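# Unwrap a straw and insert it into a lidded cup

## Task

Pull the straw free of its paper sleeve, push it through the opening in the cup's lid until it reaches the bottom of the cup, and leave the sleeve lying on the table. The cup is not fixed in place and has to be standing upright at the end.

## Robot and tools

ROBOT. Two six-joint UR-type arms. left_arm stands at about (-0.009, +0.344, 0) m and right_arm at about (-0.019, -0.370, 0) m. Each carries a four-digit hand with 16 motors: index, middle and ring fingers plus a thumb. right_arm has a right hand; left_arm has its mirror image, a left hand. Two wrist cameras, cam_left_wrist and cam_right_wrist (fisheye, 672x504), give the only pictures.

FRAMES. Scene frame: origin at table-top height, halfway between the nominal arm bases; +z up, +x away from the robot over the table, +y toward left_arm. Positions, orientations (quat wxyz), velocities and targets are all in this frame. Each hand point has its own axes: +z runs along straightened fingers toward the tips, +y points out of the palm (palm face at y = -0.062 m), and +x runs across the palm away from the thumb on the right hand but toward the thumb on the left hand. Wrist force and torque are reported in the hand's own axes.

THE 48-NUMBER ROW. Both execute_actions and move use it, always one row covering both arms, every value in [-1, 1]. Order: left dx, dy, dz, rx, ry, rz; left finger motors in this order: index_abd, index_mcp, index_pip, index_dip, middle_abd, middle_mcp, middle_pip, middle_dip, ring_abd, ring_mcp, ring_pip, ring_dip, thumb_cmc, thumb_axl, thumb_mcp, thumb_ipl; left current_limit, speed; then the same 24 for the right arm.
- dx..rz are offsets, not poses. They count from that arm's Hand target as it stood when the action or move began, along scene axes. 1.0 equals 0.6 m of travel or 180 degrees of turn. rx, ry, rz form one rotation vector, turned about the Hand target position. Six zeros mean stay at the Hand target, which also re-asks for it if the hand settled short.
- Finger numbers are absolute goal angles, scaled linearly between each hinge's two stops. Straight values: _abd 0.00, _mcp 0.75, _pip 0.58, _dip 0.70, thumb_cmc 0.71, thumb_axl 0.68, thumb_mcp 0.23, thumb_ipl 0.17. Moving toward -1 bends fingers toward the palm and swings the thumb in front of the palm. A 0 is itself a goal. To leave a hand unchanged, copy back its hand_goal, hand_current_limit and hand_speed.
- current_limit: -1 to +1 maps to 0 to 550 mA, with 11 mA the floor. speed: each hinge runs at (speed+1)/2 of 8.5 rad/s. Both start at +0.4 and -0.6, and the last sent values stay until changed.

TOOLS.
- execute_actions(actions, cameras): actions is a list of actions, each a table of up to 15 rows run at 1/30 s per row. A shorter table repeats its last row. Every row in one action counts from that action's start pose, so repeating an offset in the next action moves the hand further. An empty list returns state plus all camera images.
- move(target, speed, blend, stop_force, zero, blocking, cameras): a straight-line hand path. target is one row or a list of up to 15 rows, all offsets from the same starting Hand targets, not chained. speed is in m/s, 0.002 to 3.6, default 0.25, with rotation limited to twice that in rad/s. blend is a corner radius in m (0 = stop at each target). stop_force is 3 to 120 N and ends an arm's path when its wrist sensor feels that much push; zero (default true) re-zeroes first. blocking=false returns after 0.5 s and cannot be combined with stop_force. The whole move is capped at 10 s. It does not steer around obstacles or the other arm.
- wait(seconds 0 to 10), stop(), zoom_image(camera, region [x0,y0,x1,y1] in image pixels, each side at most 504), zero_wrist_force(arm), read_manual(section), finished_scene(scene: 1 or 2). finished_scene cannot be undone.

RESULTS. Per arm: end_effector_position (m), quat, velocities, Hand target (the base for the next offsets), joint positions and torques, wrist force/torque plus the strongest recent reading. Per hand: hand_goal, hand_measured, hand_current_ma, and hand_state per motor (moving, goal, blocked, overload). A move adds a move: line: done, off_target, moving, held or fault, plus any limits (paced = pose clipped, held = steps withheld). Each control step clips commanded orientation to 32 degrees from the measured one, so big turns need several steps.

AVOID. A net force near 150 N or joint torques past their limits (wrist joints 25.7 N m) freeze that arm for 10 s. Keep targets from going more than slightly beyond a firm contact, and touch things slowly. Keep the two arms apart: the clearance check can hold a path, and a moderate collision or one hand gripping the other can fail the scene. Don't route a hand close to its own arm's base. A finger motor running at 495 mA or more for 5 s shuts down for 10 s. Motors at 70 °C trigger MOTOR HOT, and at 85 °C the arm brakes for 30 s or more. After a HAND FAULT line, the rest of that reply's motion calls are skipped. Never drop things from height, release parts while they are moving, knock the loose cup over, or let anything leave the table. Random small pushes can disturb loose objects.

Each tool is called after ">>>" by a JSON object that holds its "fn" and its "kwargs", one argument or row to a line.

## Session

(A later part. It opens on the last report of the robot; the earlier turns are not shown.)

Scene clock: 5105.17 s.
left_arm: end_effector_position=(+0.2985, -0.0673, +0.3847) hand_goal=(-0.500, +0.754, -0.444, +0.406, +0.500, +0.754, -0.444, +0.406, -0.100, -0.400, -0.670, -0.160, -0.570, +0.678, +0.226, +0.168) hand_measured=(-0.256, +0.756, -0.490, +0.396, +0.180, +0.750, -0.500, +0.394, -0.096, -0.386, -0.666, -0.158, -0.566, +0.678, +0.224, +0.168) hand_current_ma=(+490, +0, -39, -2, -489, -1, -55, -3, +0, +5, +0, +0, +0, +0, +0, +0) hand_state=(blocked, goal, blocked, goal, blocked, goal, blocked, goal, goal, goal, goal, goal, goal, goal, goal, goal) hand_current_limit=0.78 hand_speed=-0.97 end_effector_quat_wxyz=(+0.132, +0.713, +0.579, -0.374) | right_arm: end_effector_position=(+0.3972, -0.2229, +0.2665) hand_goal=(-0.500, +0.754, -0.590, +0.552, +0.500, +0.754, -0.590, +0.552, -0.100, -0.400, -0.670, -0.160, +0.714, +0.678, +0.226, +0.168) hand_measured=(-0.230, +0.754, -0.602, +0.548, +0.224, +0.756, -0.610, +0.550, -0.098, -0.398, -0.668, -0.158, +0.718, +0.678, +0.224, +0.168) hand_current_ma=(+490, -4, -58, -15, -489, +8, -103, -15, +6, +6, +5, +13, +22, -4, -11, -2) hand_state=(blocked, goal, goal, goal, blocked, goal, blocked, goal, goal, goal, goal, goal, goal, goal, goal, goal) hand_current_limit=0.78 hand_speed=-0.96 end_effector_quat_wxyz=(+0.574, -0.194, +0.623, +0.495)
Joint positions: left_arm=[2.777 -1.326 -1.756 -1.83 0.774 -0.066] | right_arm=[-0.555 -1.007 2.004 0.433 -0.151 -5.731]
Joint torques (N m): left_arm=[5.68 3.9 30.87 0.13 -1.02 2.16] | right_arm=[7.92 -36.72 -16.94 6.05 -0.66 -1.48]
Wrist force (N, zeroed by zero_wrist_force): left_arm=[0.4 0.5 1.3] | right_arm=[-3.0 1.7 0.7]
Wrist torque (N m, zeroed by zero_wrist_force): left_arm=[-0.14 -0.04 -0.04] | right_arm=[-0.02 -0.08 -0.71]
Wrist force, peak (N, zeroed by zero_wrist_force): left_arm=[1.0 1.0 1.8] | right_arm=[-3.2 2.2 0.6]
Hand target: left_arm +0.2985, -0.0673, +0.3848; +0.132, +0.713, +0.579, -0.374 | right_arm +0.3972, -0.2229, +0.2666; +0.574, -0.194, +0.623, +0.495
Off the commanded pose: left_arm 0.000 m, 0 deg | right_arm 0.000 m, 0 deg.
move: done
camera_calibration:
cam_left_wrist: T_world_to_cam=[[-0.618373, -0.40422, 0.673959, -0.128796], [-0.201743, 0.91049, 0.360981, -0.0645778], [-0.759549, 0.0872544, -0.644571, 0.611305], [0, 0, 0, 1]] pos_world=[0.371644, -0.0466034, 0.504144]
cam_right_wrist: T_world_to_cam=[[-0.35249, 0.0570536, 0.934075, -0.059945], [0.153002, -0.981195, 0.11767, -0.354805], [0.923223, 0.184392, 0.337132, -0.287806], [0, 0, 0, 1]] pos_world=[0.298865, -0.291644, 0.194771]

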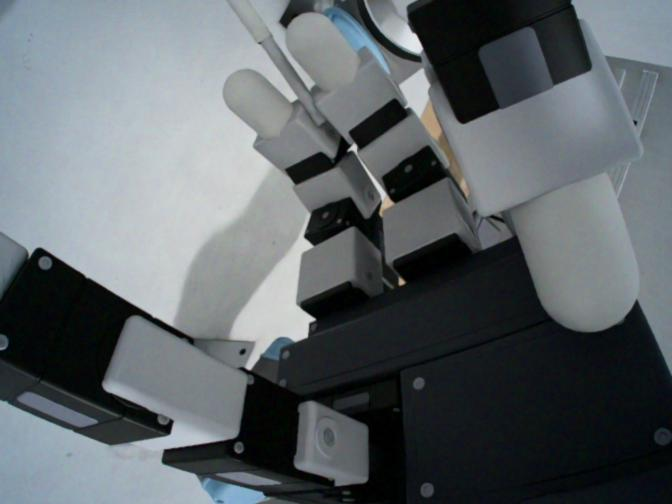

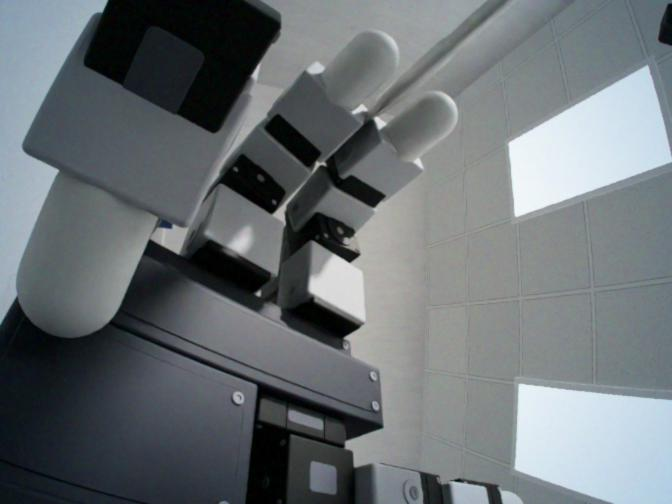

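>>> {"fn": "move", "kwargs": {
  "target": [0,0,0,0,0,0,-0.5,0.754,-0.444,0.406,0.5,0.754,-0.444,0.406,-0.1,-0.40,-0.67,-0.16,-0.57,0.678,0.226,0.168,0.78,-0.97,0.067575,-0.036142,-0.03275,0,0,0,-0.5,0.754,-0.591,0.551,0.5,0.754,-0.591,0.551,-0.1,-0.40,-0.67,-0.16,0.714,0.678,0.226,0.168,0.78,-0.96],
  "speed": 0.0054,
  "stop_force": 9,
  "cameras": ["all"]
}}

Scene clock: 5119.43 s.
left_arm: end_effector_position=(+0.2985, -0.0673, +0.3848) hand_goal=(-0.500, +0.754, -0.444, +0.406, +0.500, +0.754, -0.444, +0.406, -0.100, -0.400, -0.670, -0.160, -0.570, +0.678, +0.226, +0.168) hand_measured=(-0.256, +0.756, -0.490, +0.396, +0.180, +0.750, -0.500, +0.394, -0.096, -0.386, -0.666, -0.158, -0.566, +0.678, +0.224, +0.168) hand_current_ma=(+489, +0, -39, -2, -489, -1, -55, -3, +0, +5, +0, +0, +0, +0, +0, +0) hand_state=(blocked, goal, blocked, goal, blocked, goal, blocked, goal, goal, goal, goal, goal, goal, goal, goal, goal) hand_current_limit=0.78 hand_speed=-0.97 end_effector_quat_wxyz=(+0.132, +0.713, +0.579, -0.374) | right_arm: end_effector_position=(+0.4377, -0.2446, +0.2470) hand_goal=(-0.500, +0.754, -0.590, +0.552, +0.500, +0.754, -0.590, +0.552, -0.100, -0.400, -0.670, -0.160, +0.714, +0.678, +0.226, +0.168) hand_measured=(-0.230, +0.754, -0.602, +0.548, +0.224, +0.756, -0.610, +0.550, -0.098, -0.398, -0.668, -0.158, +0.718, +0.678, +0.224, +0.168) hand_current_ma=(+490, -4, -58, -15, -489, +8, -103, -15, +6, +6, +5, +13, +22, -4, -11, -2) hand_state=(blocked, goal, goal, goal, blocked, goal, blocked, goal, goal, goal, goal, goal, goal, goal, goal, goal) hand_current_limit=0.78 hand_speed=-0.96 end_effector_quat_wxyz=(+0.574, -0.194, +0.623, +0.495)
Joint positions: left_arm=[2.777 -1.326 -1.756 -1.83 0.774 -0.066] | right_arm=[-0.545 -0.885 1.864 0.52 -0.149 -5.801]
Joint torques (N m): left_arm=[6.8 4.05 29.69 0.64 -0.19 2.28] | right_arm=[7.97 -26.48 -16.88 5.77 -1.08 -1.45]
Wrist force (N, zeroed by zero_wrist_force): left_arm=[0.6 0.8 1.3] | right_arm=[-2.7 1.8 0.6]
Wrist torque (N m, zeroed by zero_wrist_force): left_arm=[-0.11 -0.06 -0.05] | right_arm=[0.01 -0.11 -0.70]
Wrist force, peak (N, zeroed by zero_wrist_force): left_arm=[0.7 1.0 1.7] | right_arm=[-3.2 1.9 0.8]
Hand target: left_arm +0.2985, -0.0673, +0.3848; +0.132, +0.713, +0.579, -0.374 | right_arm +0.4377, -0.2446, +0.2470; +0.574, -0.194, +0.623, +0.495
Off the commanded pose: left_arm 0.000 m, 0 deg | right_arm 0.000 m, 0 deg.
move: done
camera_calibration:
cam_left_wrist: T_world_to_cam=[[-0.618365, -0.404258, 0.673944, -0.12886], [-0.201769, 0.910474, 0.361008, -0.0646191], [-0.759549, 0.0872542, -0.644572, 0.611369], [0, 0, 0, 1]] pos_world=[0.371644, -0.0466034, 0.504244]
cam_right_wrist: T_world_to_cam=[[-0.35249, 0.0570536, 0.934075, -0.0261232], [0.153002, -0.981195, 0.11767, -0.379987], [0.923223, 0.184392, 0.337132, -0.314587], [0, 0, 0, 1]] pos_world=[0.339365, -0.313344, 0.175171]

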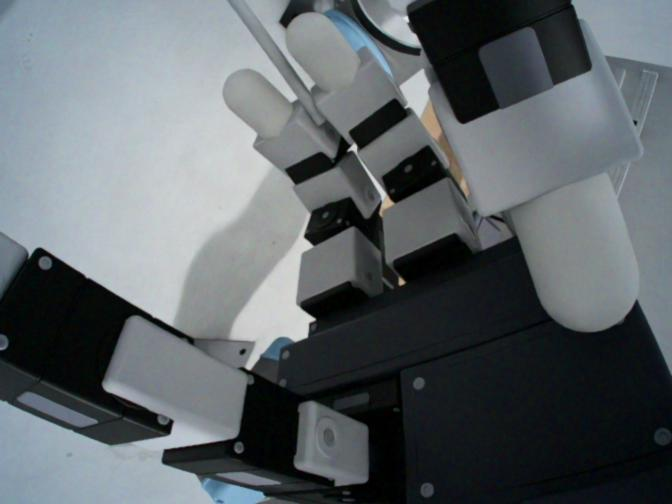

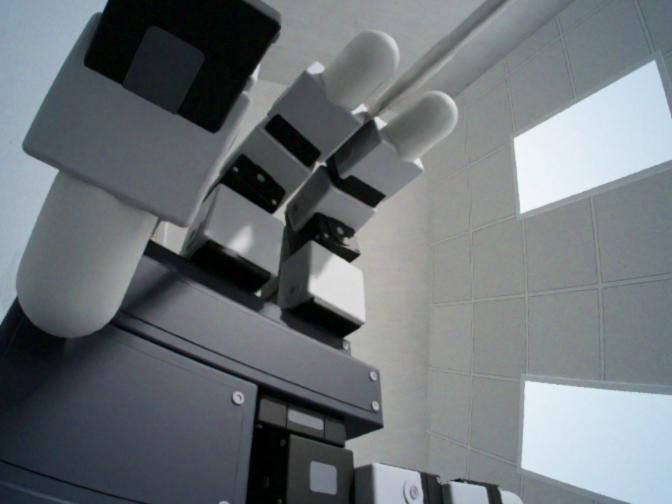

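>>> {"fn": "move", "kwargs": {
  "target": [0,0,0,0,0,0,-0.5,0.754,-0.444,0.406,0.5,0.754,-0.444,0.406,-0.1,-0.40,-0.67,-0.16,-0.57,0.678,0.226,0.168,0.78,-0.97,0.067575,-0.036142,-0.03275,0,0,0,-0.5,0.754,-0.591,0.551,0.5,0.754,-0.591,0.551,-0.1,-0.40,-0.67,-0.16,0.714,0.678,0.226,0.168,0.78,-0.96],
  "speed": 0.0054,
  "stop_force": 9
}}

>>> {"fn": "move", "kwargs": {
  "target": [0,0,0,0,0,0,-0.5,0.754,-0.444,0.406,0.5,0.754,-0.444,0.406,-0.1,-0.40,-0.67,-0.16,-0.57,0.678,0.226,0.168,0.78,-0.97,0.0405,-0.02168,-0.01965,0,0,0,-0.5,0.754,-0.591,0.551,0.5,0.754,-0.591,0.551,-0.1,-0.40,-0.67,-0.16,0.714,0.678,0.226,0.168,0.78,-0.96],
  "speed": 0.0054,
  "stop_force": 9,
  "cameras": ["all"]
}}

Scene clock: 5136.17 s.
left_arm: end_effector_position=(+0.2985, -0.0673, +0.3848) hand_goal=(-0.500, +0.754, -0.444, +0.406, +0.500, +0.754, -0.444, +0.406, -0.100, -0.400, -0.670, -0.160, -0.570, +0.678, +0.226, +0.168) hand_measured=(-0.256, +0.756, -0.490, +0.396, +0.180, +0.750, -0.500, +0.394, -0.096, -0.386, -0.666, -0.158, -0.566, +0.678, +0.224, +0.168) hand_current_ma=(+489, +0, -39, -2, -489, -1, -55, -3, +0, +5, +0, +0, +0, +0, +0, +0) hand_state=(blocked, goal, blocked, goal, blocked, goal, blocked, goal, goal, goal, goal, goal, goal, goal, goal, goal) hand_current_limit=0.78 hand_speed=-0.97 end_effector_quat_wxyz=(+0.132, +0.713, +0.579, -0.374) | right_arm: end_effector_position=(+0.4783, -0.2662, +0.2273) hand_goal=(-0.500, +0.754, -0.590, +0.552, +0.500, +0.754, -0.590, +0.552, -0.100, -0.400, -0.670, -0.160, +0.714, +0.678, +0.226, +0.168) hand_measured=(-0.230, +0.754, -0.602, +0.548, +0.224, +0.756, -0.610, +0.550, -0.098, -0.398, -0.668, -0.158, +0.718, +0.678, +0.224, +0.168) hand_current_ma=(+489, -4, -58, -15, -489, +8, -103, -15, +6, +6, +5, +13, +22, -4, -11, -2) hand_state=(blocked, goal, goal, goal, blocked, goal, blocked, goal, goal, goal, goal, goal, goal, goal, goal, goal) hand_current_limit=0.78 hand_speed=-0.96 end_effector_quat_wxyz=(+0.574, -0.194, +0.623, +0.495)
Joint positions: left_arm=[2.777 -1.326 -1.756 -1.83 0.774 -0.066] | right_arm=[-0.537 -0.77 1.714 0.609 -0.149 -5.855]
Joint torques (N m): left_arm=[7.22 3.55 28.52 0.87 0.02 2.03] | right_arm=[8.76 -30.72 -17.57 5.67 -1.28 -1.6]
Wrist force (N, zeroed by zero_wrist_force): left_arm=[0.6 0.7 1.3] | right_arm=[-2.6 1.4 0.5]
Wrist torque (N m, zeroed by zero_wrist_force): left_arm=[-0.11 -0.05 -0.06] | right_arm=[-0.02 -0.14 -0.68]
Wrist force, peak (N, zeroed by zero_wrist_force): left_arm=[0.7 0.7 1.9] | right_arm=[-3.1 2.2 0.7]
Hand target: left_arm +0.2985, -0.0673, +0.3848; +0.132, +0.713, +0.579, -0.374 | right_arm +0.4783, -0.2662, +0.2273; +0.574, -0.194, +0.623, +0.495
Off the commanded pose: left_arm 0.000 m, 0 deg | right_arm 0.000 m, 0 deg.
move: done

Scene clock: 5142.60 s.
left_arm: end_effector_position=(+0.2985, -0.0673, +0.3848) hand_goal=(-0.500, +0.754, -0.444, +0.406, +0.500, +0.754, -0.444, +0.406, -0.100, -0.400, -0.670, -0.160, -0.570, +0.678, +0.226, +0.168) hand_measured=(-0.256, +0.756, -0.490, +0.396, +0.180, +0.750, -0.500, +0.394, -0.096, -0.386, -0.666, -0.158, -0.566, +0.678, +0.224, +0.168) hand_current_ma=(+489, +0, -39, -3, -489, -1, -55, -3, +0, +5, +0, +0, +0, +0, +0, +0) hand_state=(blocked, goal, blocked, goal, blocked, goal, blocked, goal, goal, goal, goal, goal, goal, goal, goal, goal) hand_current_limit=0.78 hand_speed=-0.97 end_effector_quat_wxyz=(+0.132, +0.713, +0.579, -0.374) | right_arm: end_effector_position=(+0.5026, -0.2793, +0.2155) hand_goal=(-0.500, +0.754, -0.590, +0.552, +0.500, +0.754, -0.590, +0.552, -0.100, -0.400, -0.670, -0.160, +0.714, +0.678, +0.226, +0.168) hand_measured=(-0.230, +0.754, -0.602, +0.548, +0.224, +0.756, -0.610, +0.550, -0.098, -0.398, -0.668, -0.158, +0.718, +0.678, +0.224, +0.168) hand_current_ma=(+489, -4, -58, -15, -489, +8, -103, -15, +6, +6, +5, +13, +22, -4, -11, -2) hand_state=(blocked, goal, goal, goal, blocked, goal, blocked, goal, goal, goal, goal, goal, goal, goal, goal, goal) hand_current_limit=0.78 hand_speed=-0.96 end_effector_quat_wxyz=(+0.574, -0.194, +0.623, +0.495)
Joint positions: left_arm=[2.777 -1.326 -1.756 -1.83 0.774 -0.066] | right_arm=[-0.533 -0.703 1.618 0.665 -0.149 -5.883]
Joint torques (N m): left_arm=[7.75 4.16 28.55 1.12 0.01 2.02] | right_arm=[7.83 -33.16 -18.36 5.79 -2.08 -1.39]
Wrist force (N, zeroed by zero_wrist_force): left_arm=[0.6 0.1 1.2] | right_arm=[-2.8 1.4 0.4]
Wrist torque (N m, zeroed by zero_wrist_force): left_arm=[-0.14 -0.05 -0.06] | right_arm=[0.02 -0.11 -0.68]
Wrist force, peak (N, zeroed by zero_wrist_force): left_arm=[1.0 0.6 1.7] | right_arm=[-3.2 1.4 0.3]
Hand target: left_arm +0.2985, -0.0673, +0.3848; +0.132, +0.713, +0.579, -0.374 | right_arm +0.5026, -0.2793, +0.2155; +0.574, -0.194, +0.623, +0.495
Off the commanded pose: left_arm 0.000 m, 0 deg | right_arm 0.000 m, 0 deg.
move: done
camera_calibration:
cam_left_wrist: T_world_to_cam=[[-0.618365, -0.404258, 0.673944, -0.12886], [-0.201769, 0.910474, 0.361008, -0.0646191], [-0.759549, 0.0872542, -0.644572, 0.611369], [0, 0, 0, 1]] pos_world=[0.371644, -0.0466034, 0.504244]
cam_right_wrist: T_world_to_cam=[[-0.35249, 0.0570536, 0.934075, 0.028063], [0.153002, -0.981195, 0.11767, -0.42027], [0.923223, 0.184392, 0.337132, -0.35752], [0, 0, 0, 1]] pos_world=[0.404265, -0.348044, 0.143771]

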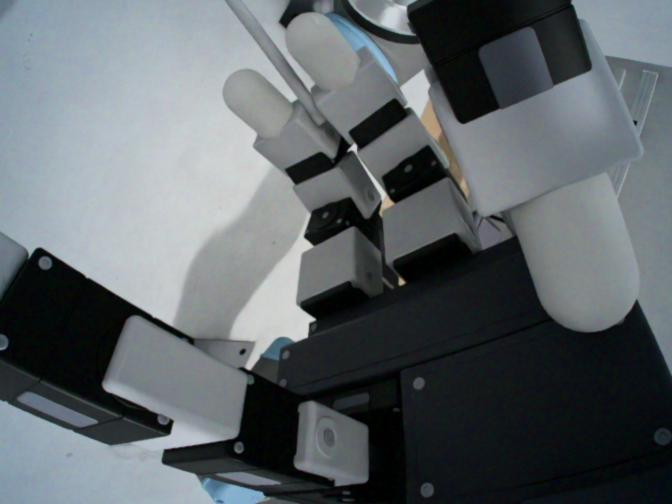

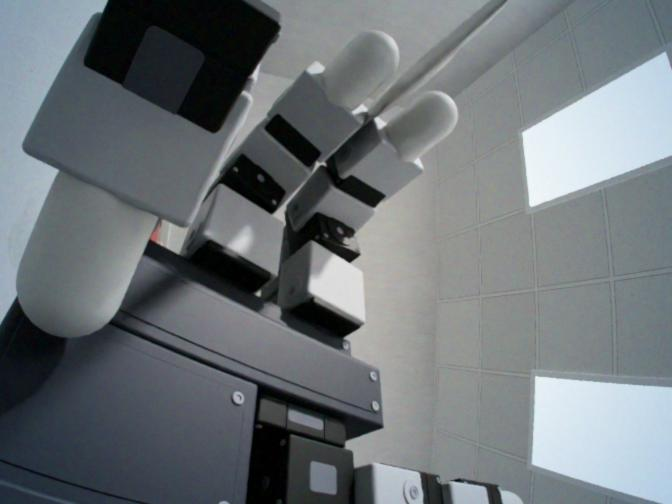

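>>> {"fn": "zoom_image", "kwargs": {
  "camera": "cam_right_wrist",
  "region": [360, 0, 560, 140]
}}

>>> {"fn": "zoom_image", "kwargs": {
  "camera": "cam_left_wrist",
  "region": [200, 0, 420, 150]
}}

Scaled by 2.520 from the camera's 672x504 image, which has a finer 960x720 frame.

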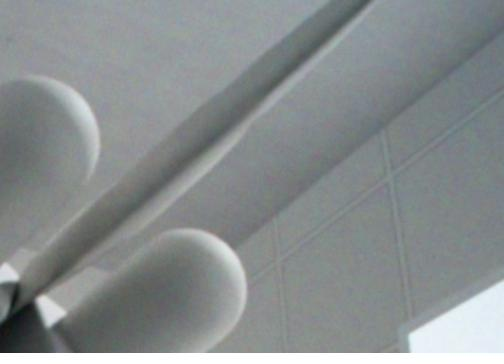

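Scaled by 2.291 from the camera's 672x504 image, which has a finer 960x720 frame.

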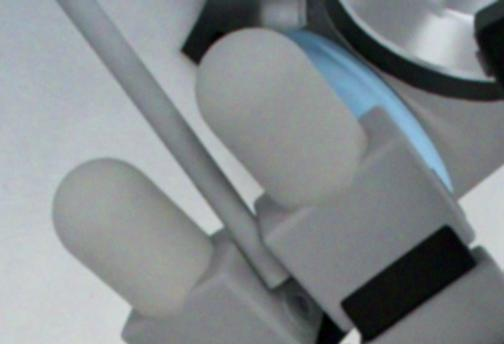

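>>> {"fn": "move", "kwargs": {
  "target": [0,0,0,0,0,0,-0.5,0.754,-0.444,0.406,0.5,0.754,-0.444,0.406,-0.1,-0.40,-0.67,-0.16,-0.57,0.678,0.226,0.168,0.78,-0.97,0.067575,-0.036142,-0.03275,0,0,0,-0.5,0.754,-0.591,0.551,0.5,0.754,-0.591,0.551,-0.1,-0.40,-0.67,-0.16,0.714,0.678,0.226,0.168,0.78,-0.96],
  "speed": 0.0054,
  "stop_force": 9,
  "cameras": ["all"]
}}

>>> {"fn": "zoom_image", "kwargs": {
  "camera": "cam_right_wrist",
  "region": [360, 0, 560, 140]
}}

Scene clock: 5166.30 s.
left_arm: end_effector_position=(+0.2985, -0.0673, +0.3848) hand_goal=(-0.500, +0.754, -0.444, +0.406, +0.500, +0.754, -0.444, +0.406, -0.100, -0.400, -0.670, -0.160, -0.570, +0.678, +0.226, +0.168) hand_measured=(-0.256, +0.756, -0.490, +0.396, +0.180, +0.750, -0.500, +0.394, -0.096, -0.386, -0.666, -0.158, -0.566, +0.678, +0.224, +0.168) hand_current_ma=(+490, +0, -39, -3, -489, -1, -55, -3, +0, +5, +0, +0, +0, +0, +0, +0) hand_state=(blocked, goal, blocked, goal, blocked, goal, blocked, goal, goal, goal, goal, goal, goal, goal, goal, goal) hand_current_limit=0.78 hand_speed=-0.97 end_effector_quat_wxyz=(+0.132, +0.713, +0.579, -0.374) | right_arm: end_effector_position=(+0.5431, -0.3009, +0.1959) hand_goal=(-0.500, +0.754, -0.590, +0.552, +0.500, +0.754, -0.590, +0.552, -0.100, -0.400, -0.670, -0.160, +0.714, +0.678, +0.226, +0.168) hand_measured=(-0.230, +0.754, -0.602, +0.548, +0.224, +0.756, -0.610, +0.550, -0.098, -0.398, -0.668, -0.158, +0.718, +0.678, +0.224, +0.168) hand_current_ma=(+490, -3, -60, -15, -489, +8, -103, -15, +6, +6, +5, +13, +22, -4, -11, -2) hand_state=(blocked, goal, goal, goal, blocked, goal, blocked, goal, goal, goal, goal, goal, goal, goal, goal, goal) hand_current_limit=0.78 hand_speed=-0.96 end_effector_quat_wxyz=(+0.574, -0.194, +0.623, +0.495)
Joint positions: left_arm=[2.777 -1.326 -1.756 -1.83 0.774 -0.066] | right_arm=[-0.527 -0.591 1.447 0.762 -0.149 -5.922]
Joint torques (N m): left_arm=[7.06 4.25 26.72 1.38 -0.32 1.87] | right_arm=[7.81 -36.98 -18.71 5.62 -3.48 -1.54]
Wrist force (N, zeroed by zero_wrist_force): left_arm=[0.9 -0.2 1.4] | right_arm=[-2.8 1.0 0.7]
Wrist torque (N m, zeroed by zero_wrist_force): left_arm=[-0.14 -0.07 -0.04] | right_arm=[0.00 -0.13 -0.68]
Wrist force, peak (N, zeroed by zero_wrist_force): left_arm=[1.0 -0.3 1.8] | right_arm=[-3.3 1.3 0.5]
Hand target: left_arm +0.2985, -0.0673, +0.3848; +0.132, +0.713, +0.579, -0.374 | right_arm +0.5431, -0.3009, +0.1959; +0.574, -0.194, +0.623, +0.495
Off the commanded pose: left_arm 0.000 m, 0 deg | right_arm 0.000 m, 0 deg.
move: done
camera_calibration:
cam_left_wrist: T_world_to_cam=[[-0.618365, -0.404258, 0.673944, -0.12886], [-0.201769, 0.910474, 0.361008, -0.0646191], [-0.759549, 0.0872542, -0.644572, 0.611369], [0, 0, 0, 1]] pos_world=[0.371644, -0.0466034, 0.504244]
cam_right_wrist: T_world_to_cam=[[-0.35249, 0.0570536, 0.934075, 0.0619725], [0.153002, -0.981195, 0.11767, -0.445342], [0.923223, 0.184392, 0.337132, -0.384286], [0, 0, 0, 1]] pos_world=[0.444765, -0.369644, 0.124071]

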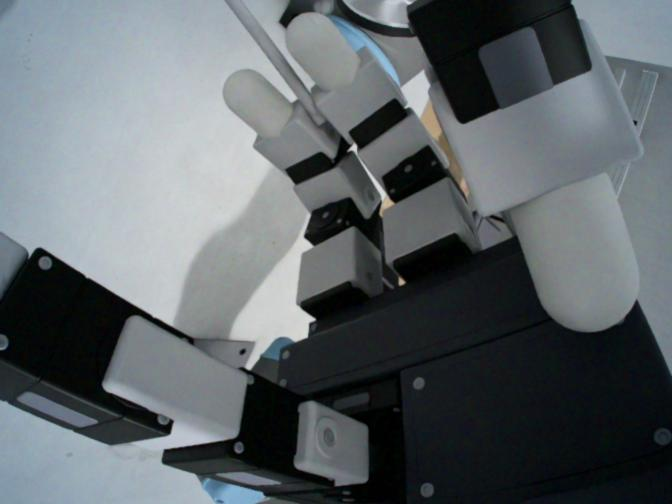

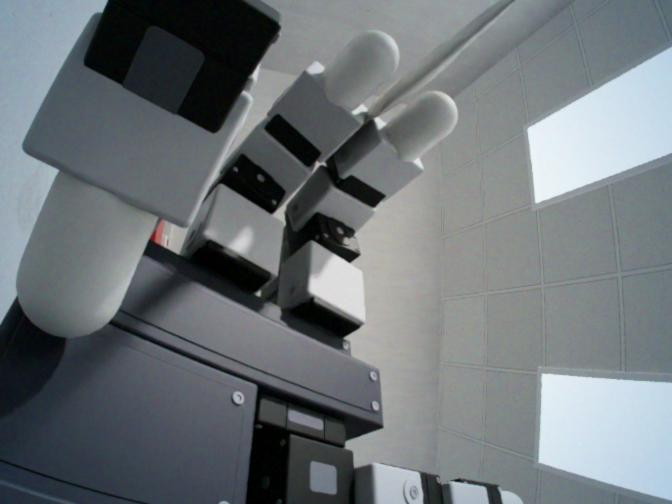

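Scaled by 2.520 from the camera's 672x504 image, which has a finer 960x720 frame.

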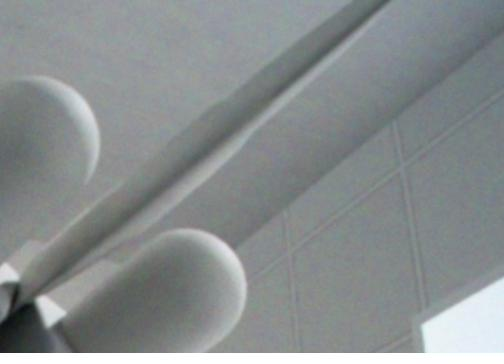

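>>> {"fn": "move", "kwargs": {
  "target": [-0.05406,0.02891,0.0262,0,0,0,-0.5,0.754,-0.444,0.406,0.5,0.754,-0.444,0.406,-0.1,-0.40,-0.67,-0.16,-0.57,0.678,0.226,0.168,0.78,-0.97,0,0,0,0,0,0,-0.5,0.754,-0.591,0.551,0.5,0.754,-0.591,0.551,-0.1,-0.40,-0.67,-0.16,0.714,0.678,0.226,0.168,0.78,-0.96],
  "speed": 0.008,
  "stop_force": 9,
  "cameras": ["all"]
}}

>>> {"fn": "zoom_image", "kwargs": {
  "camera": "cam_right_wrist",
  "region": [360, 0, 560, 140]
}}

Scene clock: 5186.07 s.
left_arm: end_effector_position=(+0.2661, -0.0499, +0.4005) hand_goal=(-0.500, +0.754, -0.444, +0.406, +0.500, +0.754, -0.444, +0.406, -0.100, -0.400, -0.670, -0.160, -0.570, +0.678, +0.226, +0.168) hand_measured=(-0.256, +0.756, -0.490, +0.396, +0.180, +0.750, -0.500, +0.394, -0.096, -0.386, -0.666, -0.158, -0.566, +0.678, +0.224, +0.168) hand_current_ma=(+490, +0, -39, -3, -489, -1, -55, -3, +0, +5, +0, +0, +0, +0, +0, +0) hand_state=(blocked, goal, blocked, goal, blocked, goal, blocked, goal, goal, goal, goal, goal, goal, goal, goal, goal) hand_current_limit=0.78 hand_speed=-0.97 end_effector_quat_wxyz=(+0.132, +0.713, +0.579, -0.374) | right_arm: end_effector_position=(+0.5431, -0.3009, +0.1959) hand_goal=(-0.500, +0.754, -0.590, +0.552, +0.500, +0.754, -0.590, +0.552, -0.100, -0.400, -0.670, -0.160, +0.714, +0.678, +0.226, +0.168) hand_measured=(-0.230, +0.754, -0.602, +0.548, +0.224, +0.756, -0.610, +0.550, -0.098, -0.398, -0.668, -0.158, +0.718, +0.678, +0.224, +0.168) hand_current_ma=(+489, -3, -60, -15, -489, +8, -103, -15, +6, +6, +5, +13, +22, -4, -11, -2) hand_state=(blocked, goal, goal, goal, blocked, goal, blocked, goal, goal, goal, goal, goal, goal, goal, goal, goal) hand_current_limit=0.78 hand_speed=-0.96 end_effector_quat_wxyz=(+0.574, -0.194, +0.623, +0.495)
Joint positions: left_arm=[2.791 -1.239 -1.772 -1.915 0.777 -0.047] | right_arm=[-0.527 -0.591 1.447 0.762 -0.149 -5.922]
Joint torques (N m): left_arm=[6.98 19.83 13.77 0.55 -0.05 2.48] | right_arm=[7.74 -37.47 -18.12 5.7 -3.47 -1.6]
Wrist force (N, zeroed by zero_wrist_force): left_arm=[0.8 -0.3 1.2] | right_arm=[-2.9 1.2 0.6]
Wrist torque (N m, zeroed by zero_wrist_force): left_arm=[-0.12 -0.06 -0.04] | right_arm=[0.04 -0.11 -0.67]
Wrist force, peak (N, zeroed by zero_wrist_force): left_arm=[0.7 -0.4 1.8] | right_arm=[-3.3 1.1 0.7]
Hand target: left_arm +0.2661, -0.0499, +0.4005; +0.132, +0.713, +0.579, -0.374 | right_arm +0.5431, -0.3009, +0.1959; +0.574, -0.194, +0.623, +0.495
Off the commanded pose: left_arm 0.000 m, 0 deg | right_arm 0.000 m, 0 deg.
move: done
camera_calibration:
cam_left_wrist: T_world_to_cam=[[-0.618365, -0.404258, 0.673944, -0.152442], [-0.201769, 0.910474, 0.361008, -0.0926664], [-0.759549, 0.0872542, -0.644572, 0.595362], [0, 0, 0, 1]] pos_world=[0.339244, -0.0292034, 0.519944]
cam_right_wrist: T_world_to_cam=[[-0.35249, 0.0570536, 0.934075, 0.0619725], [0.153002, -0.981195, 0.11767, -0.445342], [0.923223, 0.184392, 0.337132, -0.384286], [0, 0, 0, 1]] pos_world=[0.444765, -0.369644, 0.124071]

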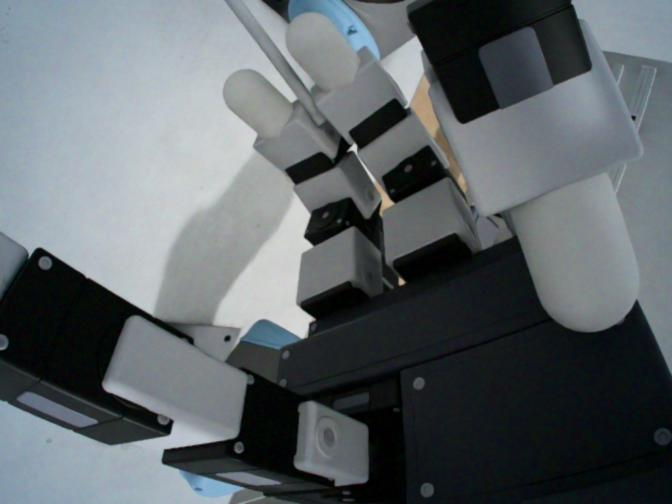

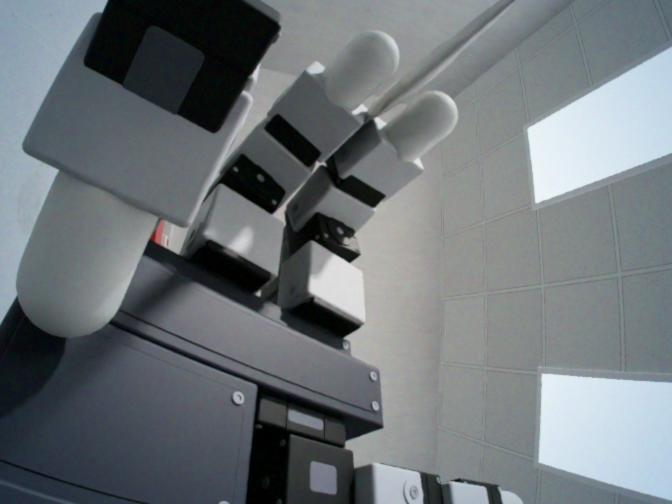

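Scaled by 2.520 from the camera's 672x504 image, which has a finer 960x720 frame.

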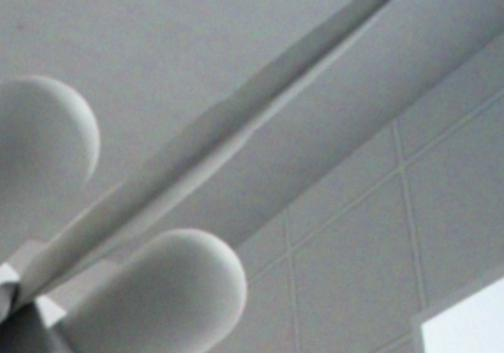

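>>> {"fn": "move", "kwargs": {
  "target": [
    [0,0,0,0,0,0,-0.5,0.754,-0.444,0.406,0.5,0.754,-0.444,0.406,-0.1,-0.40,-0.67,-0.16,-0.57,0.678,0.226,0.168,0.78,-0.97,-0.0542,-0.1027,0.1820,-0.2262,0.1210,0.1096,-0.5,0.754,-0.591,0.551,0.5,0.754,-0.591,0.551,-0.1,-0.40,-0.67,-0.16,0.714,0.678,0.226,0.168,0.78,-0.96],
    [0,0,0,0,0,0,-0.5,0.754,-0.444,0.406,0.5,0.754,-0.444,0.406,-0.1,-0.40,-0.67,-0.16,-0.57,0.678,0.226,0.168,0.78,-0.97,-0.1402,-0.0618,0.0135,-0.5519,0.1524,0.0742,-0.5,0.754,-0.591,0.551,0.5,0.754,-0.591,0.551,-0.1,-0.40,-0.67,-0.16,0.714,0.678,0.226,0.168,0.78,-0.96]
  ],
  "speed": 0.15,
  "blend": [0.02, 0],
  "cameras": ["all"]
}}

Scene clock: 5252.27 s.
left_arm: end_effector_position=(+0.2661, -0.0499, +0.4005) hand_goal=(-0.500, +0.754, -0.444, +0.406, +0.500, +0.754, -0.444, +0.406, -0.100, -0.400, -0.670, -0.160, -0.570, +0.678, +0.226, +0.168) hand_measured=(-0.256, +0.756, -0.490, +0.396, +0.180, +0.750, -0.500, +0.394, -0.096, -0.386, -0.666, -0.158, -0.566, +0.678, +0.224, +0.168) hand_current_ma=(+490, +0, -39, -3, -489, -1, -55, -3, +0, +5, +0, +0, +0, +0, +0, +0) hand_state=(blocked, goal, blocked, goal, blocked, goal, blocked, goal, goal, goal, goal, goal, goal, goal, goal, goal) hand_current_limit=0.78 hand_speed=-0.97 end_effector_quat_wxyz=(+0.132, +0.713, +0.579, -0.374) | right_arm: end_effector_position=(+0.4590, -0.3380, +0.2040) hand_goal=(-0.500, +0.754, -0.590, +0.552, +0.500, +0.754, -0.590, +0.552, -0.100, -0.400, -0.670, -0.160, +0.714, +0.678, +0.226, +0.168) hand_measured=(-0.230, +0.754, -0.602, +0.548, +0.224, +0.756, -0.610, +0.550, -0.098, -0.396, -0.668, -0.158, +0.716, +0.678, +0.224, +0.168) hand_current_ma=(+490, +3, -60, -15, -489, +13, -103, -15, +6, +26, +5, +13, +7, -4, -16, -2) hand_state=(blocked, goal, goal, goal, blocked, goal, blocked, goal, goal, goal, goal, goal, goal, goal, goal, goal) hand_current_limit=0.78 hand_speed=-0.96 end_effector_quat_wxyz=(+0.028, -0.512, +0.856, -0.066)
Joint positions: left_arm=[2.791 -1.239 -1.772 -1.915 0.777 -0.047] | right_arm=[-0.255 -1.051 1.242 1.246 1.619 -6.072]
Joint torques (N m): left_arm=[7.82 19.53 14.02 0.39 -0.26 2.27] | right_arm=[8.22 -44.64 -9.76 -0.39 1.2 1.48]
Wrist force (N, zeroed by zero_wrist_force): left_arm=[0.7 -0.1 1.5] | right_arm=[-1.8 -1.7 -0.1]
Wrist torque (N m, zeroed by zero_wrist_force): left_arm=[-0.13 -0.04 -0.04] | right_arm=[-0.07 -0.20 -0.57]
Wrist force, peak (N, zeroed by zero_wrist_force): left_arm=[0.9 -0.2 1.8] | right_arm=[-3.1 1.4 0.8]
Hand target: left_arm +0.2661, -0.0499, +0.4005; +0.132, +0.713, +0.579, -0.374 | right_arm +0.4590, -0.3380, +0.2040; +0.028, -0.512, +0.856, -0.066
Off the commanded pose: left_arm 0.000 m, 0 deg | right_arm 0.000 m, 0 deg.
move: done
camera_calibration:
cam_left_wrist: T_world_to_cam=[[-0.618365, -0.404258, 0.673944, -0.152442], [-0.201769, 0.910474, 0.361008, -0.0926664], [-0.759549, 0.0872542, -0.644572, 0.595362], [0, 0, 0, 1]] pos_world=[0.339244, -0.0292034, 0.519944]
cam_right_wrist: T_world_to_cam=[[-0.242845, 0.96361, -0.111725, 0.496335], [0.578412, 0.236295, 0.780772, -0.388873], [0.778759, 0.124983, -0.614746, -0.0621639], [0, 0, 0, 1]] pos_world=[0.393872, -0.378615, 0.320859]

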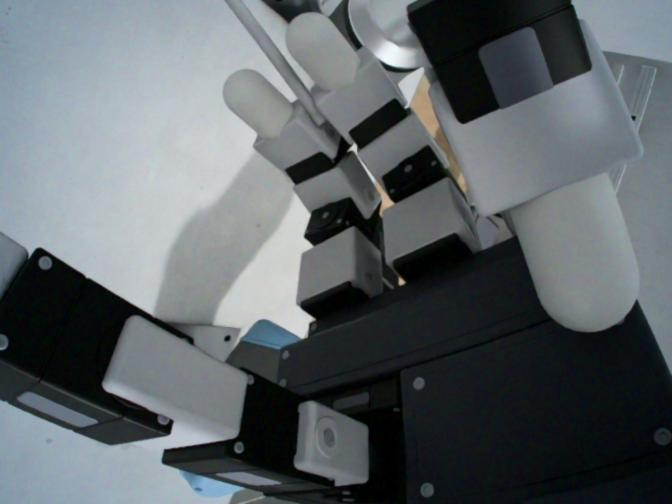

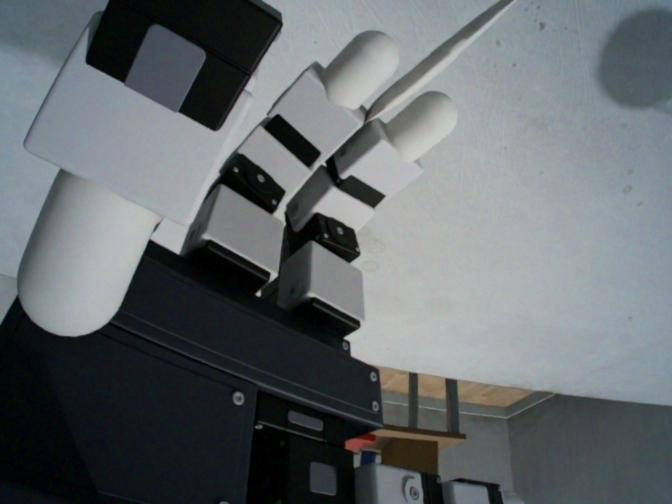

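>>> {"fn": "move", "kwargs": {
  "target": [0,0,0,0,0,0,-0.5,0.754,-0.444,0.406,0.5,0.754,-0.444,0.406,-0.1,-0.40,-0.67,-0.16,-0.57,0.678,0.226,0.168,0.78,-0.97,0,0,-0.1917,0,0,0,-0.5,0.754,-0.591,0.551,0.5,0.754,-0.591,0.551,-0.1,-0.40,-0.67,-0.16,0.714,0.678,0.226,0.168,0.78,-0.96],
  "speed": 0.06
}}

>>> {"fn": "move", "kwargs": {
  "target": [0,0,0,0,0,0,-0.5,0.754,-0.444,0.406,0.5,0.754,-0.444,0.406,-0.1,-0.40,-0.67,-0.16,-0.57,0.678,0.226,0.168,0.78,-0.97,0,0,-0.0383,0,0,0,-0.5,0.754,-0.591,0.551,0.5,0.754,-0.591,0.551,-0.1,-0.40,-0.67,-0.16,0.714,0.678,0.226,0.168,0.78,-0.96],
  "speed": 0.006,
  "stop_force": 3,
  "cameras": ["all"]
}}

Scene clock: 5273.13 s.
left_arm: end_effector_position=(+0.2661, -0.0499, +0.4005) hand_goal=(-0.500, +0.754, -0.444, +0.406, +0.500, +0.754, -0.444, +0.406, -0.100, -0.400, -0.670, -0.160, -0.570, +0.678, +0.226, +0.168) hand_measured=(-0.256, +0.756, -0.490, +0.396, +0.180, +0.750, -0.500, +0.394, -0.096, -0.386, -0.666, -0.158, -0.566, +0.678, +0.224, +0.168) hand_current_ma=(+490, +0, -39, -3, -489, -1, -55, -3, +0, +5, +0, +0, +0, +0, +0, +0) hand_state=(blocked, goal, blocked, goal, blocked, goal, blocked, goal, goal, goal, goal, goal, goal, goal, goal, goal) hand_current_limit=0.78 hand_speed=-0.97 end_effector_quat_wxyz=(+0.132, +0.713, +0.579, -0.374) | right_arm: end_effector_position=(+0.4590, -0.3380, +0.0891) hand_goal=(-0.500, +0.754, -0.590, +0.552, +0.500, +0.754, -0.590, +0.552, -0.100, -0.400, -0.670, -0.160, +0.714, +0.678, +0.226, +0.168) hand_measured=(-0.230, +0.754, -0.602, +0.548, +0.224, +0.756, -0.610, +0.550, -0.098, -0.394, -0.668, -0.158, +0.716, +0.678, +0.224, +0.168) hand_current_ma=(+490, +3, -60, -15, -489, +13, -103, -15, +6, +27, +5, +13, +7, -4, -17, -2) hand_state=(blocked, goal, goal, goal, blocked, goal, blocked, goal, goal, goal, goal, goal, goal, goal, goal, goal) hand_current_limit=0.78 hand_speed=-0.96 end_effector_quat_wxyz=(+0.028, -0.512, +0.856, -0.066)
Joint positions: left_arm=[2.791 -1.239 -1.772 -1.915 0.777 -0.047] | right_arm=[-0.255 -0.964 1.41 0.99 1.62 -6.072]
Joint torques (N m): left_arm=[7.83 18.78 13.44 0.33 -0.07 2.2] | right_arm=[-1.65 -30.46 -8.04 -0.18 -0.9 -0.16]
Wrist force (N, zeroed by zero_wrist_force): left_arm=[1.0 -0.2 1.5] | right_arm=[-2.1 -1.5 -0.2]
Wrist torque (N m, zeroed by zero_wrist_force): left_arm=[-0.14 -0.08 -0.02] | right_arm=[-0.05 -0.16 -0.59]
Wrist force, peak (N, zeroed by zero_wrist_force): left_arm=[1.2 -0.1 1.6] | right_arm=[-2.2 -1.8 0.3]
Hand target: left_arm +0.2661, -0.0499, +0.4005; +0.132, +0.713, +0.579, -0.374 | right_arm +0.4590, -0.3380, +0.0890; +0.028, -0.512, +0.856, -0.066
Off the commanded pose: left_arm 0.000 m, 0 deg | right_arm 0.000 m, 0 deg.
move: done

Scene clock: 5277.83 s.
left_arm: end_effector_position=(+0.2661, -0.0499, +0.4005) hand_goal=(-0.500, +0.754, -0.444, +0.406, +0.500, +0.754, -0.444, +0.406, -0.100, -0.400, -0.670, -0.160, -0.570, +0.678, +0.226, +0.168) hand_measured=(-0.256, +0.756, -0.490, +0.396, +0.180, +0.750, -0.500, +0.394, -0.096, -0.386, -0.666, -0.158, -0.566, +0.678, +0.224, +0.168) hand_current_ma=(+490, +0, -39, -3, -489, -1, -55, -3, +0, +5, +0, +0, +0, +0, +0, +0) hand_state=(blocked, goal, blocked, goal, blocked, goal, blocked, goal, goal, goal, goal, goal, goal, goal, goal, goal) hand_current_limit=0.78 hand_speed=-0.97 end_effector_quat_wxyz=(+0.132, +0.713, +0.579, -0.374) | right_arm: end_effector_position=(+0.4590, -0.3380, +0.0660) hand_goal=(-0.500, +0.754, -0.590, +0.552, +0.500, +0.754, -0.590, +0.552, -0.100, -0.400, -0.670, -0.160, +0.714, +0.678, +0.226, +0.168) hand_measured=(-0.230, +0.754, -0.602, +0.548, +0.224, +0.756, -0.610, +0.550, -0.098, -0.394, -0.668, -0.158, +0.716, +0.678, +0.224, +0.168) hand_current_ma=(+490, +3, -60, -15, -489, +13, -103, -15, +6, +27, +5, +13, +7, -4, -17, -2) hand_state=(blocked, goal, goal, goal, blocked, goal, blocked, goal, goal, goal, goal, goal, goal, goal, goal, goal) hand_current_limit=0.78 hand_speed=-0.96 end_effector_quat_wxyz=(+0.028, -0.512, +0.856, -0.066)
Joint positions: left_arm=[2.791 -1.239 -1.772 -1.915 0.777 -0.047] | right_arm=[-0.255 -0.939 1.434 0.941 1.62 -6.072]
Joint torques (N m): left_arm=[7.52 19.04 13.97 0.54 -0.39 2.05] | right_arm=[-8.51 -31.26 -8.07 -0.52 0.02 1.52]
Wrist force (N, zeroed by zero_wrist_force): left_arm=[0.8 -0.3 1.4] | right_arm=[-2.3 -1.5 -0.4]
Wrist torque (N m, zeroed by zero_wrist_force): left_arm=[-0.14 -0.05 -0.03] | right_arm=[-0.02 -0.13 -0.60]
Wrist force, peak (N, zeroed by zero_wrist_force): left_arm=[1.2 -0.2 1.6] | right_arm=[-2.4 -1.7 -0.1]
Hand target: left_arm +0.2661, -0.0499, +0.4005; +0.132, +0.713, +0.579, -0.374 | right_arm +0.4590, -0.3380, +0.0660; +0.028, -0.512, +0.856, -0.066
Off the commanded pose: left_arm 0.000 m, 0 deg | right_arm 0.000 m, 0 deg.
move: done
camera_calibration:
cam_left_wrist: T_world_to_cam=[[-0.618365, -0.404258, 0.673944, -0.152442], [-0.201769, 0.910474, 0.361008, -0.0926664], [-0.759549, 0.0872542, -0.644572, 0.595362], [0, 0, 0, 1]] pos_world=[0.339244, -0.0292034, 0.519944]
cam_right_wrist: T_world_to_cam=[[-0.242873, 0.963562, -0.112077, 0.480853], [0.578377, 0.236593, 0.780708, -0.280955], [0.778777, 0.12479, -0.614764, -0.147009], [0, 0, 0, 1]] pos_world=[0.393772, -0.378514, 0.182861]

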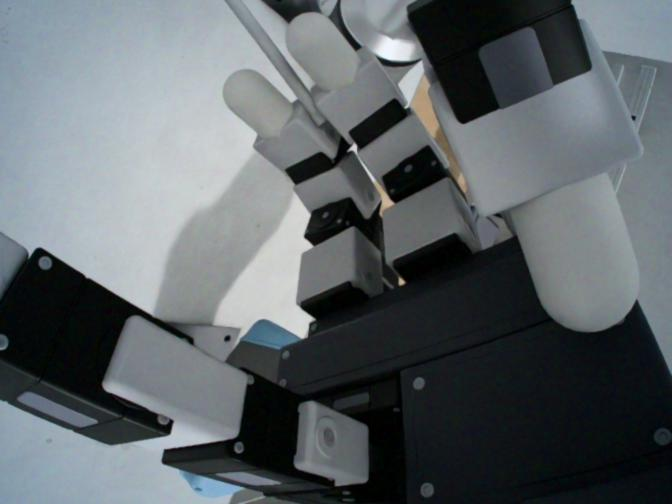

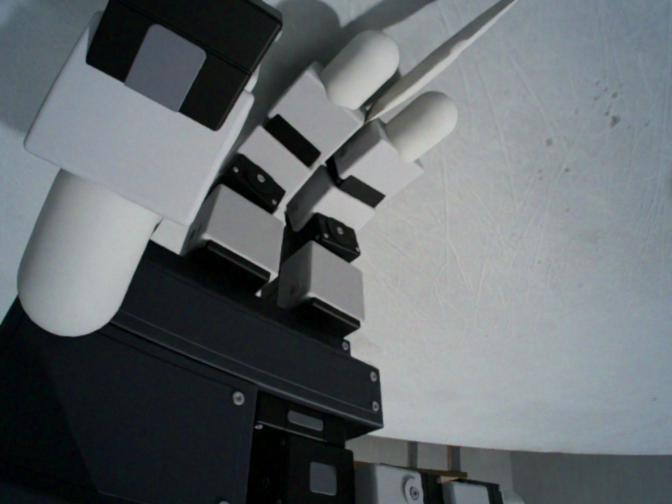

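>>> {"fn": "move", "kwargs": {
  "target": [0,0,0,0,0,0,-0.5,0.754,-0.444,0.406,0.5,0.754,-0.444,0.406,-0.1,-0.40,-0.67,-0.16,-0.57,0.678,0.226,0.168,0.78,-0.97,0,0,-0.01,0,0,0,-0.5,0.754,-0.591,0.551,0.5,0.754,-0.591,0.551,-0.1,-0.40,-0.67,-0.16,0.714,0.678,0.226,0.168,0.78,-0.96],
  "speed": 0.004,
  "stop_force": 3
}}

>>> {"fn": "move", "kwargs": {
  "target": [0,0,0,0,0,0,-0.5,0.754,-0.444,0.406,0.5,0.754,-0.444,0.406,-0.1,-0.40,-0.67,-0.16,-0.57,0.678,0.226,0.168,0.78,-0.97,0,0,0,0,0,0,-0.2,0.754,-0.591,0.551,0.2,0.754,-0.591,0.551,-0.1,-0.40,-0.67,-0.16,0.714,0.678,0.226,0.168,0.78,-0.97]
}}

>>> {"fn": "wait", "kwargs": {
  "seconds": 2,
  "cameras": ["cam_right_wrist"]
}}

Scene clock: 5287.73 s.
left_arm: end_effector_position=(+0.2661, -0.0499, +0.4005) hand_goal=(-0.500, +0.754, -0.444, +0.406, +0.500, +0.754, -0.444, +0.406, -0.100, -0.400, -0.670, -0.160, -0.570, +0.678, +0.226, +0.168) hand_measured=(-0.256, +0.756, -0.490, +0.396, +0.180, +0.750, -0.500, +0.394, -0.096, -0.386, -0.666, -0.158, -0.566, +0.678, +0.224, +0.168) hand_current_ma=(+490, +0, -39, -3, -489, -1, -55, -3, +0, +5, +0, +0, +0, +0, +0, +0) hand_state=(blocked, goal, blocked, goal, blocked, goal, blocked, goal, goal, goal, goal, goal, goal, goal, goal, goal) hand_current_limit=0.78 hand_speed=-0.97 end_effector_quat_wxyz=(+0.132, +0.713, +0.579, -0.374) | right_arm: end_effector_position=(+0.4590, -0.3380, +0.0634) hand_goal=(-0.500, +0.754, -0.590, +0.552, +0.500, +0.754, -0.590, +0.552, -0.100, -0.400, -0.670, -0.160, +0.714, +0.678, +0.226, +0.168) hand_measured=(-0.230, +0.754, -0.608, +0.548, +0.228, +0.756, -0.612, +0.550, -0.098, -0.394, -0.668, -0.158, +0.716, +0.678, +0.224, +0.168) hand_current_ma=(+490, +5, -92, -15, -489, +6, -107, -15, +6, +27, +5, +13, +7, -4, -17, -2) hand_state=(blocked, goal, goal, goal, blocked, goal, blocked, goal, goal, goal, goal, goal, goal, goal, goal, goal) hand_current_limit=0.78 hand_speed=-0.96 end_effector_quat_wxyz=(+0.028, -0.512, +0.856, -0.066)
Joint positions: left_arm=[2.791 -1.239 -1.772 -1.915 0.777 -0.047] | right_arm=[-0.255 -0.936 1.436 0.936 1.62 -6.072]
Joint torques (N m): left_arm=[7.36 19.57 13.74 0.58 -0.33 1.94] | right_arm=[-9.16 -45.07 -23.27 5.45 0.98 1.55]
Wrist force (N, zeroed by zero_wrist_force): left_arm=[0.7 0.1 1.4] | right_arm=[-1.8 -2.7 -2.5]
Wrist torque (N m, zeroed by zero_wrist_force): left_arm=[-0.09 -0.03 -0.06] | right_arm=[0.11 -0.17 -0.56]
Wrist force, peak (N, zeroed by zero_wrist_force): left_arm=[1.2 -0.6 1.5] | right_arm=[-1.2 -3.4 -3.5]
Hand target: left_arm +0.2661, -0.0499, +0.4005; +0.132, +0.713, +0.579, -0.374 | right_arm +0.4590, -0.3380, +0.0634; +0.028, -0.512, +0.856, -0.066 (not the last commanded pose)
Off the commanded pose: left_arm 0.000 m, 0 deg | right_arm 0.003 m, 0 deg.
move: contact (right_arm)

Scene clock: 5288.23 s.
left_arm: end_effector_position=(+0.2661, -0.0499, +0.4005) hand_goal=(-0.500, +0.754, -0.444, +0.406, +0.500, +0.754, -0.444, +0.406, -0.100, -0.400, -0.670, -0.160, -0.570, +0.678, +0.226, +0.168) hand_measured=(-0.256, +0.756, -0.490, +0.396, +0.180, +0.750, -0.500, +0.394, -0.096, -0.386, -0.666, -0.158, -0.566, +0.678, +0.224, +0.168) hand_current_ma=(+490, +0, -39, -3, -489, -1, -55, -3, +0, +5, +0, +0, +0, +0, +0, +0) hand_state=(blocked, goal, blocked, goal, blocked, goal, blocked, goal, goal, goal, goal, goal, goal, goal, goal, goal) hand_current_limit=0.78 hand_speed=-0.97 end_effector_quat_wxyz=(+0.132, +0.713, +0.579, -0.374) | right_arm: end_effector_position=(+0.4590, -0.3380, +0.0634) hand_goal=(-0.200, +0.754, -0.590, +0.552, +0.200, +0.754, -0.590, +0.552, -0.100, -0.400, -0.670, -0.160, +0.714, +0.678, +0.226, +0.168) hand_measured=(-0.230, +0.754, -0.608, +0.548, +0.228, +0.756, -0.612, +0.550, -0.098, -0.394, -0.668, -0.158, +0.716, +0.678, +0.224, +0.168) hand_current_ma=(+240, +5, -92, -15, -236, +6, -107, -15, +6, +27, +5, +13, +7, -4, -17, -2) hand_state=(moving, goal, goal, goal, moving, goal, blocked, goal, goal, goal, goal, goal, goal, goal, goal, goal) hand_current_limit=0.78 hand_speed=-0.97 end_effector_quat_wxyz=(+0.028, -0.512, +0.856, -0.066)
Joint positions: left_arm=[2.791 -1.239 -1.772 -1.915 0.777 -0.047] | right_arm=[-0.255 -0.936 1.436 0.936 1.62 -6.072]
Joint torques (N m): left_arm=[7.78 18.86 13.61 0.6 -0.39 2.01] | right_arm=[-9.07 -44.83 -22.87 5.41 1.05 1.48]
Wrist force (N, zeroed by zero_wrist_force): left_arm=[1.0 0.1 1.0] | right_arm=[-1.4 -2.7 -2.2]
Wrist torque (N m, zeroed by zero_wrist_force): left_arm=[-0.05 -0.08 -0.04] | right_arm=[0.09 -0.19 -0.54]
Wrist force, peak (N, zeroed by zero_wrist_force): left_arm=[0.8 -0.2 1.7] | right_arm=[-1.5 -2.8 -2.6]
Hand target: left_arm +0.2661, -0.0499, +0.4005; +0.132, +0.713, +0.579, -0.374 | right_arm +0.4590, -0.3380, +0.0634; +0.028, -0.512, +0.856, -0.066
Off the commanded pose: left_arm 0.000 m, 0 deg | right_arm 0.000 m, 0 deg.
move: done

Scene clock: 5290.23 s.
left_arm: end_effector_position=(+0.2661, -0.0499, +0.4005) hand_goal=(-0.500, +0.754, -0.444, +0.406, +0.500, +0.754, -0.444, +0.406, -0.100, -0.400, -0.670, -0.160, -0.570, +0.678, +0.226, +0.168) hand_measured=(-0.256, +0.756, -0.490, +0.396, +0.180, +0.750, -0.500, +0.394, -0.096, -0.386, -0.666, -0.158, -0.566, +0.678, +0.224, +0.168) hand_current_ma=(+490, +0, -39, -3, -489, -1, -55, -3, +0, +5, +0, +0, +0, +0, +0, +0) hand_state=(blocked, goal, blocked, goal, blocked, goal, blocked, goal, goal, goal, goal, goal, goal, goal, goal, goal) hand_current_limit=0.78 hand_speed=-0.97 end_effector_quat_wxyz=(+0.132, +0.713, +0.579, -0.374) | right_arm: end_effector_position=(+0.4590, -0.3380, +0.0634) hand_goal=(-0.200, +0.754, -0.590, +0.552, +0.200, +0.754, -0.590, +0.552, -0.100, -0.400, -0.670, -0.160, +0.714, +0.678, +0.226, +0.168) hand_measured=(-0.198, +0.752, -0.608, +0.548, +0.194, +0.754, -0.602, +0.550, -0.098, -0.394, -0.668, -0.158, +0.716, +0.678, +0.224, +0.168) hand_current_ma=(+12, -8, -91, -15, -23, -1, -58, -15, +6, +27, +5, +13, +7, -4, -17, -2) hand_state=(goal, goal, goal, goal, goal, goal, goal, goal, goal, goal, goal, goal, goal, goal, goal, goal) hand_current_limit=0.78 hand_speed=-0.97 end_effector_quat_wxyz=(+0.028, -0.512, +0.856, -0.066)
Joint positions: left_arm=[2.791 -1.239 -1.772 -1.915 0.777 -0.047] | right_arm=[-0.255 -0.936 1.436 0.936 1.62 -6.072]
Joint torques (N m): left_arm=[6.72 19.87 13.18 0.39 -0.3 1.97] | right_arm=[-8.95 -44.59 -22.77 4.63 0.96 1.54]
Wrist force (N, zeroed by zero_wrist_force): left_arm=[0.7 -0.3 1.5] | right_arm=[-1.3 -1.6 -1.4]
Wrist torque (N m, zeroed by zero_wrist_force): left_arm=[-0.15 -0.03 -0.06] | right_arm=[0.01 -0.19 -0.55]
Wrist force, peak (N, zeroed by zero_wrist_force): left_arm=[1.0 -0.3 1.7] | right_arm=[-1.5 -2.5 -2.3]
Hand target: left_arm +0.2661, -0.0499, +0.4005; +0.132, +0.713, +0.579, -0.374 | right_arm +0.4590, -0.3380, +0.0634; +0.028, -0.512, +0.856, -0.066
Off the commanded pose: left_arm 0.000 m, 0 deg | right_arm 0.000 m, 0 deg.
wait: 2.00 s; at rest by 0.80 s
camera_calibration:
cam_right_wrist: T_world_to_cam=[[-0.242873, 0.963562, -0.112077, 0.480586], [0.578377, 0.236593, 0.780708, -0.278983], [0.778777, 0.12479, -0.614764, -0.148686], [0, 0, 0, 1]] pos_world=[0.393872, -0.378514, 0.180261]
Images, in order (width x height): cam_right_wrist 672x504.

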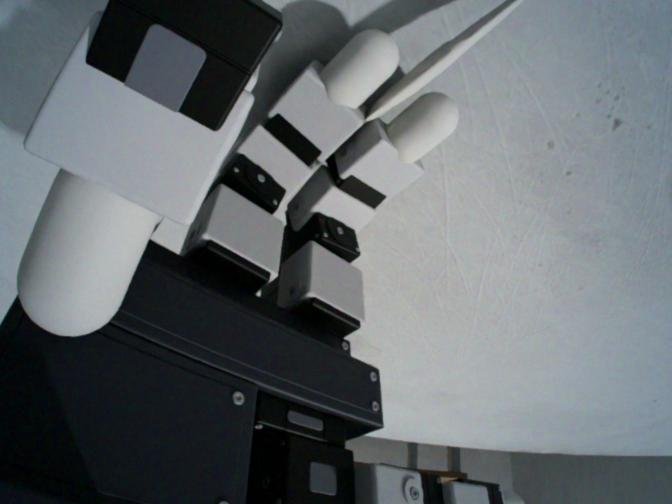

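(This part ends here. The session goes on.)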